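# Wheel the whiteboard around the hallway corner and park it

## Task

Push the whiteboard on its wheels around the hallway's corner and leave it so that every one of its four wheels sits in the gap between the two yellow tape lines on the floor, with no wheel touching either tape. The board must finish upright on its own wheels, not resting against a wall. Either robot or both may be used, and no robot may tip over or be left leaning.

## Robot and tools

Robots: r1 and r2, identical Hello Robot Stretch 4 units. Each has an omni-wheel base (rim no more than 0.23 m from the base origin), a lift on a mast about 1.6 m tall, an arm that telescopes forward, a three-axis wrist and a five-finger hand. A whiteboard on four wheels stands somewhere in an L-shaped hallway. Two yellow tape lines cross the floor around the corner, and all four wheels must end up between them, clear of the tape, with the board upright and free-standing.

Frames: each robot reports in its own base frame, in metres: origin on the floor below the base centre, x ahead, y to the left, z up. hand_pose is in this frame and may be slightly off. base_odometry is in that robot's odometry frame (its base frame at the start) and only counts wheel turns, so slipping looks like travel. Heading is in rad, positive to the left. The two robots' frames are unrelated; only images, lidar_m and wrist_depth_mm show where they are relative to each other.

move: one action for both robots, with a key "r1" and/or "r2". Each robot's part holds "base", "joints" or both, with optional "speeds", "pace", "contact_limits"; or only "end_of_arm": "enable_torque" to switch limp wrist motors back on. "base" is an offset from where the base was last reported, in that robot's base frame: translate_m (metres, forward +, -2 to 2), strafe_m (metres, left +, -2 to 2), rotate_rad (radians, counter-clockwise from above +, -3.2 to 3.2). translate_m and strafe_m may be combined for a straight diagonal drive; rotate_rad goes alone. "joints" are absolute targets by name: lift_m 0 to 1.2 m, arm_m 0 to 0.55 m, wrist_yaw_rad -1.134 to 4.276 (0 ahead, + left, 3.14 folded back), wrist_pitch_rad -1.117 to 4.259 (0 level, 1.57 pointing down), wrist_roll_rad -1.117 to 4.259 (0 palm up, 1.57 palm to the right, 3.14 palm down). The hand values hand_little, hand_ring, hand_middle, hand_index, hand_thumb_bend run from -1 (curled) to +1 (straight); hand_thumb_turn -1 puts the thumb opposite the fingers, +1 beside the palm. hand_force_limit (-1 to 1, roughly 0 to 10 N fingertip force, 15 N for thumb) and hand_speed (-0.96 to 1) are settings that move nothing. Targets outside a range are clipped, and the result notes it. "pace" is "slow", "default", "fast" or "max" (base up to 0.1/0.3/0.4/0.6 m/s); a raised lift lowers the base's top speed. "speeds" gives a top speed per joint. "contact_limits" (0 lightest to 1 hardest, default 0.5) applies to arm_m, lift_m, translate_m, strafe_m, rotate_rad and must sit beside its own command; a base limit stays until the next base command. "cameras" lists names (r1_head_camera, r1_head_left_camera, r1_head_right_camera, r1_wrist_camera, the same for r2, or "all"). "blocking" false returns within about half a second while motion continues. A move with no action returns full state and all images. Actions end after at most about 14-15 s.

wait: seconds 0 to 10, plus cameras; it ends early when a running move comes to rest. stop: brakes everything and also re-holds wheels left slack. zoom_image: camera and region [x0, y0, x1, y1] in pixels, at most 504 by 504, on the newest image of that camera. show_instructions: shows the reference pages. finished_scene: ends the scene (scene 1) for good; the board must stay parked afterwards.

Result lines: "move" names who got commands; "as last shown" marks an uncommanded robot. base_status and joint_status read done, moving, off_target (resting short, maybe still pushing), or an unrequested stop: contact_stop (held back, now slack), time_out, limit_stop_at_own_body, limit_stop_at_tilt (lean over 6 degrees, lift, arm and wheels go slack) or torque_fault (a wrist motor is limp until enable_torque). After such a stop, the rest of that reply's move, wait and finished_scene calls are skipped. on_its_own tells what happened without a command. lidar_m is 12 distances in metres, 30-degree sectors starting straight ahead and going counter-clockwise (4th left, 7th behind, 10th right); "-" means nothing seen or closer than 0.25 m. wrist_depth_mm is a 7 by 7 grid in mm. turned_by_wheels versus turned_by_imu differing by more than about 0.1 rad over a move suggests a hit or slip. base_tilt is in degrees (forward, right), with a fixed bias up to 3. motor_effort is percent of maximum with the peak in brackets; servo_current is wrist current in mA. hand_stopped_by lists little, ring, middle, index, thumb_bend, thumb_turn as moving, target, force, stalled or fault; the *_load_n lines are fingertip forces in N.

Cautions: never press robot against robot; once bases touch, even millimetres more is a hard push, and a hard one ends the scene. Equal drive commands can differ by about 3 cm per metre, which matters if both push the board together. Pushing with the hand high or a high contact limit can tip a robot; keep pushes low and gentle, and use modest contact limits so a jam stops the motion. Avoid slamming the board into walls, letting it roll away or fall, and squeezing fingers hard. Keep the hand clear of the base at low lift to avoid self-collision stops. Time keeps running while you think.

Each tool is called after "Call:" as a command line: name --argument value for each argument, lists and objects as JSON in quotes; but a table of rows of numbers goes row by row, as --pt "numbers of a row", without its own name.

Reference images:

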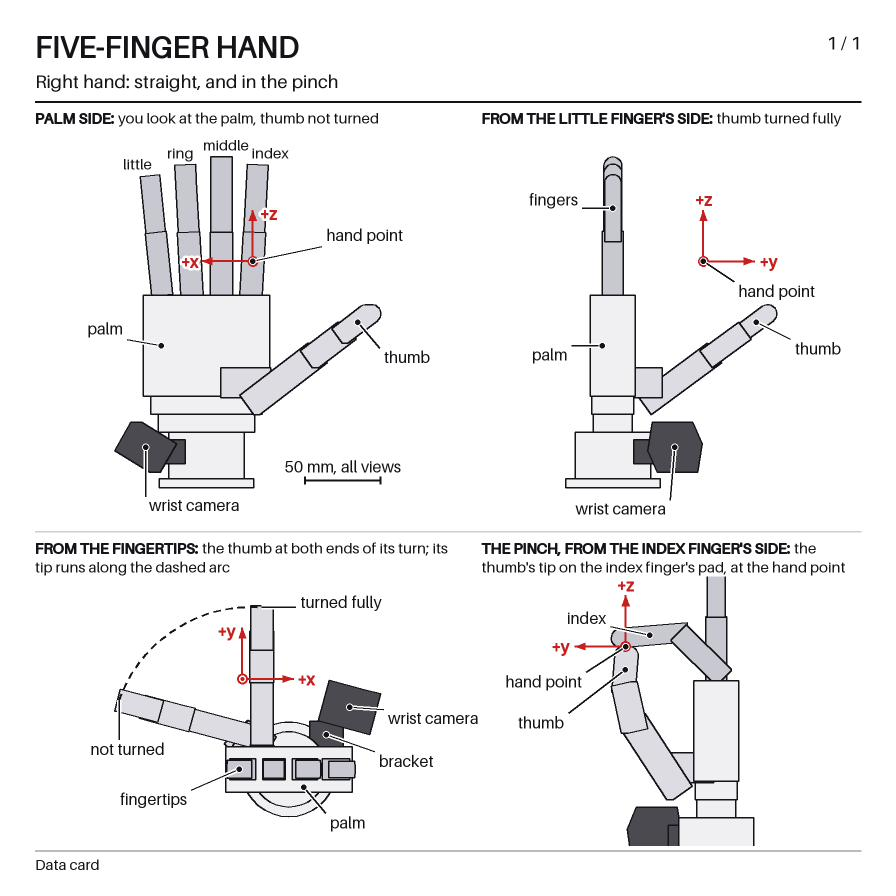

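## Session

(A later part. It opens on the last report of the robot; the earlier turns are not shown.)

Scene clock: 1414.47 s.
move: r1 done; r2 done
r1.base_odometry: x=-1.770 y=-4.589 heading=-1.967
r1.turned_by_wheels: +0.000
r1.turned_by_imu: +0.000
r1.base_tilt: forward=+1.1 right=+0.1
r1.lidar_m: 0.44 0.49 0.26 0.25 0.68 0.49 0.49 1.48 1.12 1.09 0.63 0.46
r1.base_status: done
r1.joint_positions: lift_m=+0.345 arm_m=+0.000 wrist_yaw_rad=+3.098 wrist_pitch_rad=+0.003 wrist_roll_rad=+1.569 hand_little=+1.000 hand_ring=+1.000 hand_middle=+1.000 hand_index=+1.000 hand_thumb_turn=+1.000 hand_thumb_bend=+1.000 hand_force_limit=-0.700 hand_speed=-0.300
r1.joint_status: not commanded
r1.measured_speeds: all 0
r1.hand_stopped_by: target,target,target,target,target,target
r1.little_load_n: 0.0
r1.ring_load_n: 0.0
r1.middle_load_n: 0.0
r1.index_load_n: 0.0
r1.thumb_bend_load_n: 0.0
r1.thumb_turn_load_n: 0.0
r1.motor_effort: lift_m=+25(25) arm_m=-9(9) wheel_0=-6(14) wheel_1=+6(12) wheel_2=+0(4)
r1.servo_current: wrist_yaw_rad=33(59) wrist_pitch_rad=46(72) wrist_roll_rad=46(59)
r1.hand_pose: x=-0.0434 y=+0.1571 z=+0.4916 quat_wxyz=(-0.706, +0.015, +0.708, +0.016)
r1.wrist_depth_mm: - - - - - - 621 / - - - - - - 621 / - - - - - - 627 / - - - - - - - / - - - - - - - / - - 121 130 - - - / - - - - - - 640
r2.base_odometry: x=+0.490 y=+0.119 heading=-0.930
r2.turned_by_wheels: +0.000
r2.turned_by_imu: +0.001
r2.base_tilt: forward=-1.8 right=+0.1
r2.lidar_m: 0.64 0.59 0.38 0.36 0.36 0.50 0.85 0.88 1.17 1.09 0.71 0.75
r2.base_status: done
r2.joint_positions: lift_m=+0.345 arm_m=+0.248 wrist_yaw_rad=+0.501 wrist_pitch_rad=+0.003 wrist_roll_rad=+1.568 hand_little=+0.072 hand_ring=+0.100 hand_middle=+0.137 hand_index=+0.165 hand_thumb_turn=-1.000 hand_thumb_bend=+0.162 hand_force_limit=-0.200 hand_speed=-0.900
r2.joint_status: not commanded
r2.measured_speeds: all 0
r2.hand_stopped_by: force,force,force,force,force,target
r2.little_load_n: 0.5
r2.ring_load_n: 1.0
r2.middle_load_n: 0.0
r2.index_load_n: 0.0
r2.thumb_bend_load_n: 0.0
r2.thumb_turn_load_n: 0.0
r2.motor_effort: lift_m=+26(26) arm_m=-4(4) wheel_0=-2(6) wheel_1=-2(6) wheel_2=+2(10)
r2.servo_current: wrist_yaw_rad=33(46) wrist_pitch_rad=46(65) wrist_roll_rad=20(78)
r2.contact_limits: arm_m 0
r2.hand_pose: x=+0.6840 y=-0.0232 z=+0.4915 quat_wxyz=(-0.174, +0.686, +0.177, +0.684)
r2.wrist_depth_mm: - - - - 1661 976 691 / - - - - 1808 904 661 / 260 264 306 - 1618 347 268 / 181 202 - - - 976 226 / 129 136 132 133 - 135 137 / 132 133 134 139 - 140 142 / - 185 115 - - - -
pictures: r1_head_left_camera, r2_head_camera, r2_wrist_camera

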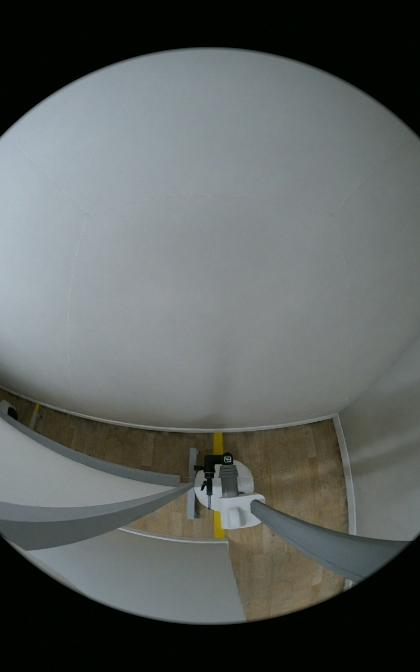

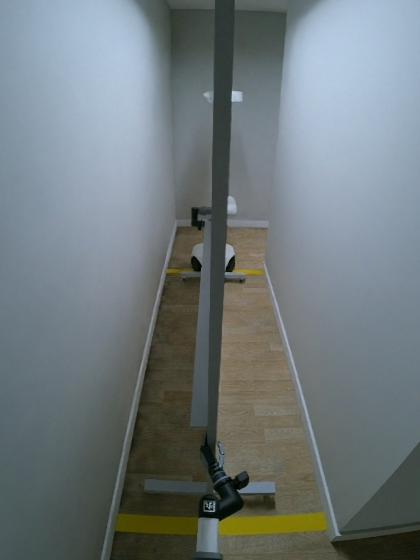

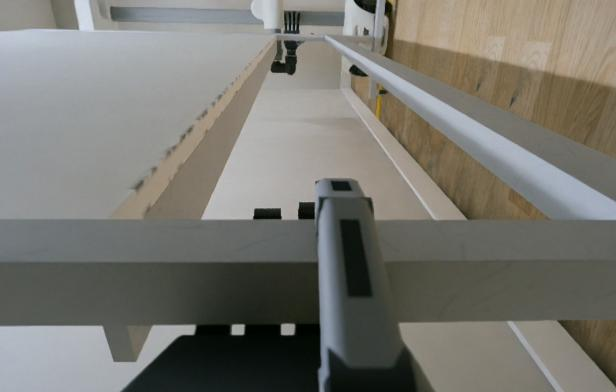

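Call:
move --cameras '[]' --r1 '{"base":{"strafe_m":-0.3},"pace":"slow"}' --r2 '{"joints":{"hand_speed":-0.5,"hand_thumb_bend":1,"hand_little":1,"hand_ring":1,"hand_middle":1,"hand_index":1}}'

Call:
move --cameras '["r2_wrist_camera"]' --r2 '{"base":{"translate_m":-0.13,"strafe_m":-0.065},"pace":"slow"}'

Call:
move --cameras '["r2_head_camera","r1_head_left_camera","r2_head_left_camera"]' --r2 '{"base":{"translate_m":-0.2},"pace":"slow"}'

Call:
zoom_image --camera "r2_head_camera" --region '[80, 380, 360, 560]'

Call:
zoom_image --camera "r1_head_left_camera" --region '[20, 370, 320, 600]'

Scene clock: 1429.13 s.
move: r1 done; r2 done
r1.base_odometry: x=-2.046 y=-4.474 heading=-1.968
r1.turned_by_wheels: +0.000
r1.turned_by_imu: -0.002
r1.base_tilt: forward=+1.0 right=+0.1
r1.lidar_m: 0.43 0.48 0.67 0.49 0.69 0.59 1.38 1.08 0.83 0.79 0.60 0.44
r1.base_status: done
r1.joint_positions: lift_m=+0.345 arm_m=+0.000 wrist_yaw_rad=+3.098 wrist_pitch_rad=+0.003 wrist_roll_rad=+1.569 hand_little=+1.000 hand_ring=+1.000 hand_middle=+1.000 hand_index=+1.000 hand_thumb_turn=+1.000 hand_thumb_bend=+1.000 hand_force_limit=-0.700 hand_speed=-0.300
r1.joint_status: not commanded
r1.measured_speeds: all 0
r1.hand_stopped_by: target,target,target,target,target,target
r1.little_load_n: 0.0
r1.ring_load_n: 0.0
r1.middle_load_n: 0.0
r1.index_load_n: 0.0
r1.thumb_bend_load_n: 0.0
r1.thumb_turn_load_n: 0.0
r1.motor_effort: lift_m=+25(26) arm_m=-8(9) wheel_0=+0(7) wheel_1=-2(7) wheel_2=+1(5)
r1.servo_current: wrist_yaw_rad=46(52) wrist_pitch_rad=46(65) wrist_roll_rad=26(52)
r1.hand_pose: x=-0.0434 y=+0.1571 z=+0.4916 quat_wxyz=(-0.706, +0.015, +0.708, +0.016)
r1.wrist_depth_mm: - - - - - - 621 / - - - - - - 627 / - - - - 1464 878 683 / - - - - 1661 946 654 / - - - - 1661 - - / - - 131 130 - - - / - - - - - - 640
r2.base_odometry: x=+0.490 y=+0.119 heading=-0.930
r2.turned_by_wheels: +0.000
r2.turned_by_imu: -0.003
r2.base_tilt: forward=-1.9 right=+0.0
r2.lidar_m: 0.62 0.58 0.40 0.36 0.39 0.54 0.83 0.91 1.17 1.08 0.71 0.76
r2.base_status: not commanded
r2.joint_positions: lift_m=+0.345 arm_m=+0.248 wrist_yaw_rad=+0.501 wrist_pitch_rad=+0.003 wrist_roll_rad=+1.568 hand_little=+1.000 hand_ring=+1.000 hand_middle=+1.000 hand_index=+1.000 hand_thumb_turn=-1.000 hand_thumb_bend=+1.000 hand_force_limit=-0.200 hand_speed=-0.500
r2.joint_status: all done
r2.measured_speeds: all 0
r2.hand_stopped_by: target,target,target,target,target,target
r2.little_load_n: 0.0
r2.ring_load_n: 0.0
r2.middle_load_n: 0.0
r2.index_load_n: 0.0
r2.thumb_bend_load_n: 0.0
r2.thumb_turn_load_n: 0.0
r2.motor_effort: lift_m=+26(26) arm_m=-3(4) wheel_0=-2(2) wheel_1=-2(2) wheel_2=+0(2)
r2.servo_current: wrist_yaw_rad=33(46) wrist_pitch_rad=65(72) wrist_roll_rad=33(72)
r2.contact_limits: arm_m 0
r2.hand_pose: x=+0.6840 y=-0.0232 z=+0.4915 quat_wxyz=(-0.174, +0.686, +0.177, +0.684)
r2.wrist_depth_mm: - - - - 1921 991 691 / - - - - 1336 917 661 / 283 287 322 - - 347 609 / 195 209 - - - 917 224 / 145 146 141 142 - 145 146 / 133 134 136 138 - 141 142 / - 187 115 - - - -

Scene clock: 1431.77 s.
move: r2 done
r1: as last shown
r1.turned_by_imu: +0.000
r1.motor_effort: lift_m=+25(25) arm_m=-8(9) wheel_0=-1(1) wheel_1=-3(3) wheel_2=+1(1)
r2.base_odometry: x=+0.360 y=+0.185 heading=-0.931
r2.turned_by_wheels: +0.000
r2.turned_by_imu: +0.002
r2.base_tilt: forward=-1.9 right=+0.1
r2.lidar_m: 0.75 0.66 0.46 0.41 0.44 0.63 0.71 0.74 1.03 1.03 0.84 0.74
r2.base_status: done
r2.joint_positions: lift_m=+0.345 arm_m=+0.248 wrist_yaw_rad=+0.501 wrist_pitch_rad=+0.003 wrist_roll_rad=+1.568 hand_little=+1.000 hand_ring=+1.000 hand_middle=+1.000 hand_index=+1.000 hand_thumb_turn=-1.000 hand_thumb_bend=+1.000 hand_force_limit=-0.200 hand_speed=-0.500
r2.joint_status: not commanded
r2.measured_speeds: all 0
r2.hand_stopped_by: target,target,target,target,target,target
r2.little_load_n: 0.0
r2.ring_load_n: 0.0
r2.middle_load_n: 0.0
r2.index_load_n: 0.0
r2.thumb_bend_load_n: 0.0
r2.thumb_turn_load_n: 0.0
r2.motor_effort: lift_m=+26(26) arm_m=-4(4) wheel_0=-1(9) wheel_1=-2(6) wheel_2=-2(6)
r2.servo_current: wrist_yaw_rad=39(46) wrist_pitch_rad=39(72) wrist_roll_rad=39(72)
r2.contact_limits: arm_m 0
r2.hand_pose: x=+0.6840 y=-0.0232 z=+0.4915 quat_wxyz=(-0.174, +0.686, +0.177, +0.684)
r2.wrist_depth_mm: - - - - 1863 976 691 / - - - - 1464 976 654 / - - - - - 904 691 / 330 334 - - - - 661 / - - - - - - 691 / - - - - - - 691 / - - 115 - - - 634

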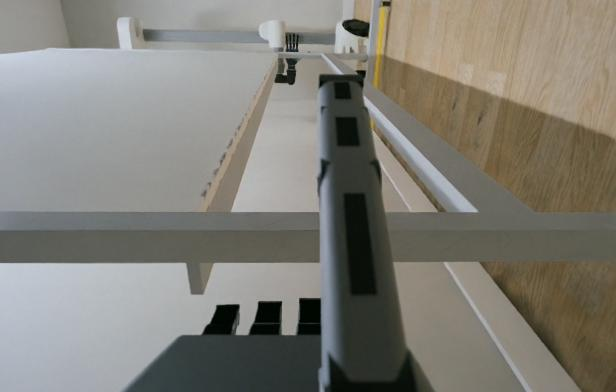

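Scene clock: 1435.03 s.
move: r2 done
r1: as last shown
r2.base_odometry: x=+0.241 y=+0.345 heading=-0.931
r2.turned_by_wheels: +0.000
r2.turned_by_imu: +0.000
r2.base_tilt: forward=-1.9 right=+0.0
r2.lidar_m: 0.95 0.65 0.44 0.41 0.43 0.57 0.52 0.54 0.73 1.03 1.08 0.92
r2.base_status: done
r2.joint_positions: lift_m=+0.345 arm_m=+0.248 wrist_yaw_rad=+0.501 wrist_pitch_rad=+0.003 wrist_roll_rad=+1.568 hand_little=+1.000 hand_ring=+1.000 hand_middle=+1.000 hand_index=+1.000 hand_thumb_turn=-1.000 hand_thumb_bend=+1.000 hand_force_limit=-0.200 hand_speed=-0.500
r2.joint_status: not commanded
r2.measured_speeds: all 0
r2.hand_stopped_by: target,target,target,target,target,target
r2.little_load_n: 0.0
r2.ring_load_n: 0.0
r2.middle_load_n: 0.0
r2.index_load_n: 0.0
r2.thumb_bend_load_n: 0.0
r2.thumb_turn_load_n: 0.5
r2.motor_effort: lift_m=+26(26) arm_m=-4(4) wheel_0=-4(10) wheel_1=-2(6) wheel_2=+2(7)
r2.servo_current: wrist_yaw_rad=39(46) wrist_pitch_rad=65(72) wrist_roll_rad=52(65)
r2.contact_limits: arm_m 0
r2.hand_pose: x=+0.6840 y=-0.0232 z=+0.4915 quat_wxyz=(-0.174, +0.686, +0.177, +0.684)
r2.wrist_depth_mm: - - - - 1756 976 691 / - - - - 1464 976 661 / - - - - - 976 699 / - - - - - 917 732 / - - - - - 917 603 / - - - - - - 615 / - - 115 - - - 634
pictures: r1_head_left_camera, r2_head_camera, r2_head_left_camera

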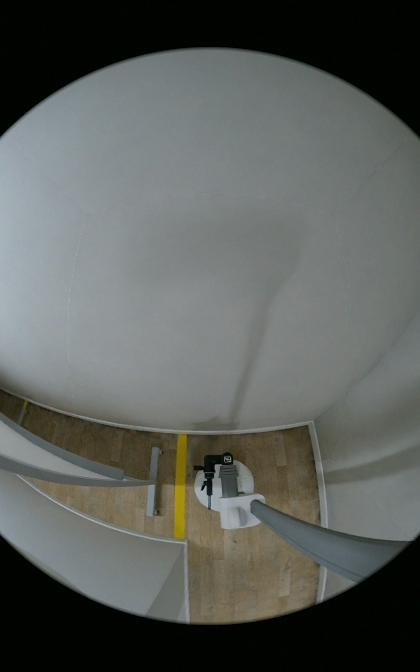

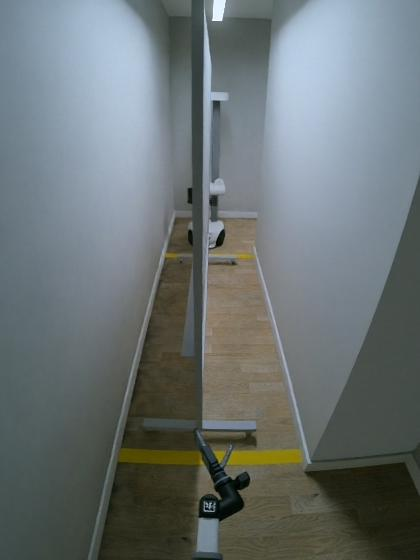

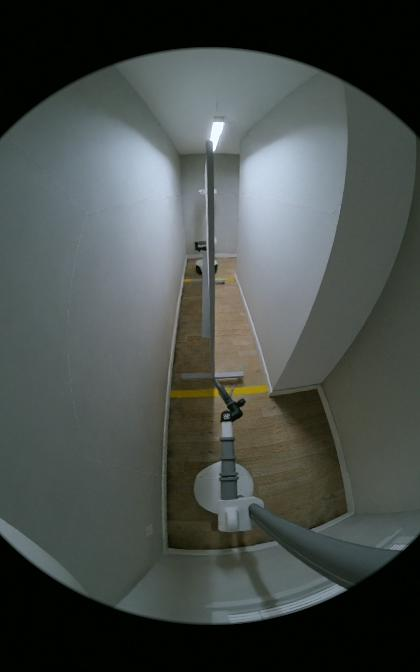

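Scaled by 1.800 from the camera's image (finer frame: 1200x1600).

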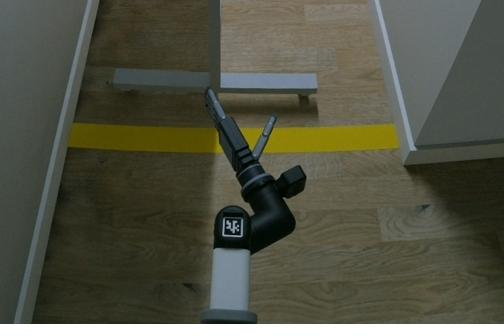

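Scaled by 1.680 from the camera's image (finer frame: 600x960).

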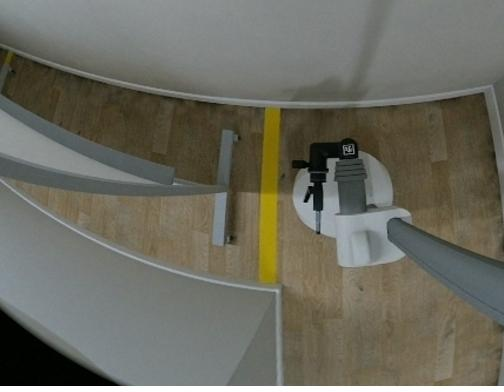

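Call:
wait --seconds 1 --cameras '["r2_head_camera"]'

Call:
zoom_image --camera "r2_head_camera" --region '[110, 400, 330, 480]'

Scene clock: 1439.03 s.
r1.base_odometry: x=-2.046 y=-4.474 heading=-1.968
r1.turned_by_wheels: +0.000
r1.turned_by_imu: +0.000
r1.base_tilt: forward=+1.1 right=+0.1
r1.lidar_m: 0.43 0.46 0.67 0.49 0.68 0.57 1.37 1.09 0.81 0.79 0.60 0.45
r1.base_status: not commanded
r1.joint_positions: lift_m=+0.345 arm_m=+0.000 wrist_yaw_rad=+3.098 wrist_pitch_rad=+0.003 wrist_roll_rad=+1.569 hand_little=+1.000 hand_ring=+1.000 hand_middle=+1.000 hand_index=+1.000 hand_thumb_turn=+1.000 hand_thumb_bend=+1.000 hand_force_limit=-0.700 hand_speed=-0.300
r1.joint_status: not commanded
r1.measured_speeds: all 0
r1.hand_stopped_by: target,target,target,target,target,target
r1.little_load_n: 0.0
r1.ring_load_n: 0.0
r1.middle_load_n: 0.0
r1.index_load_n: 0.0
r1.thumb_bend_load_n: 0.0
r1.thumb_turn_load_n: 0.0
r1.motor_effort: lift_m=+25(26) arm_m=-9(9) wheel_0=-1(1) wheel_1=-2(3) wheel_2=+1(1)
r1.servo_current: wrist_yaw_rad=46(52) wrist_pitch_rad=59(72) wrist_roll_rad=26(52)
r1.hand_pose: x=-0.0434 y=+0.1571 z=+0.4916 quat_wxyz=(-0.706, +0.015, +0.708, +0.016)
r1.wrist_depth_mm: - - - - - - 621 / - - - - - - 627 / - - - - 1464 878 683 / - - - - 1618 946 654 / - - - - 1661 - - / - - 131 130 - - - / - - - - - - 634
r2.base_odometry: x=+0.241 y=+0.345 heading=-0.931
r2.turned_by_wheels: +0.000
r2.turned_by_imu: +0.000
r2.base_tilt: forward=-2.0 right=+0.1
r2.lidar_m: 0.95 0.67 0.45 0.40 0.44 0.60 0.52 0.54 0.73 1.03 1.09 0.92
r2.base_status: done
r2.joint_positions: lift_m=+0.345 arm_m=+0.248 wrist_yaw_rad=+0.501 wrist_pitch_rad=+0.003 wrist_roll_rad=+1.568 hand_little=+1.000 hand_ring=+1.000 hand_middle=+1.000 hand_index=+1.000 hand_thumb_turn=-1.000 hand_thumb_bend=+1.000 hand_force_limit=-0.200 hand_speed=-0.500
r2.joint_status: not commanded
r2.measured_speeds: all 0
r2.hand_stopped_by: target,target,target,target,target,target
r2.little_load_n: 0.0
r2.ring_load_n: 0.0
r2.middle_load_n: 0.0
r2.index_load_n: 0.0
r2.thumb_bend_load_n: 0.0
r2.thumb_turn_load_n: 0.0
r2.motor_effort: lift_m=+26(26) arm_m=-4(4) wheel_0=-4(10) wheel_1=-2(6) wheel_2=+2(7)
r2.servo_current: wrist_yaw_rad=33(46) wrist_pitch_rad=52(72) wrist_roll_rad=33(65)
r2.contact_limits: arm_m 0
r2.hand_pose: x=+0.6840 y=-0.0232 z=+0.4915 quat_wxyz=(-0.174, +0.686, +0.177, +0.684)
r2.wrist_depth_mm: - - - - 1808 976 691 / - - - - 1464 976 661 / - - - - - 960 691 / - - - - - 917 741 / - - - - - 904 609 / - - - - - - 615 / - - 115 - - - 627
wait: 1.00 s; at rest from the start

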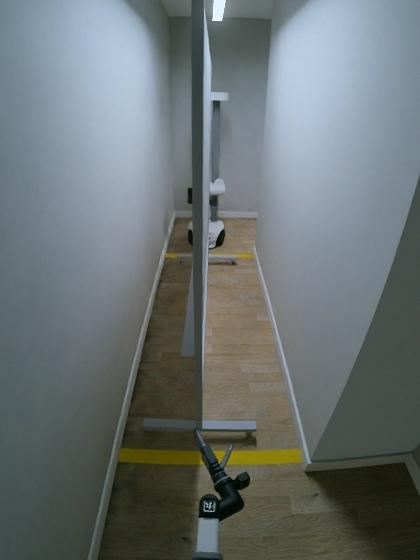

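Scaled by 2.291 from the camera's image (finer frame: 1200x1600).

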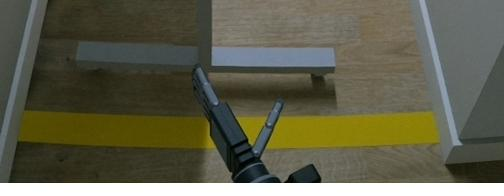

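Call:
finished_scene

The scene is finished: the task was done.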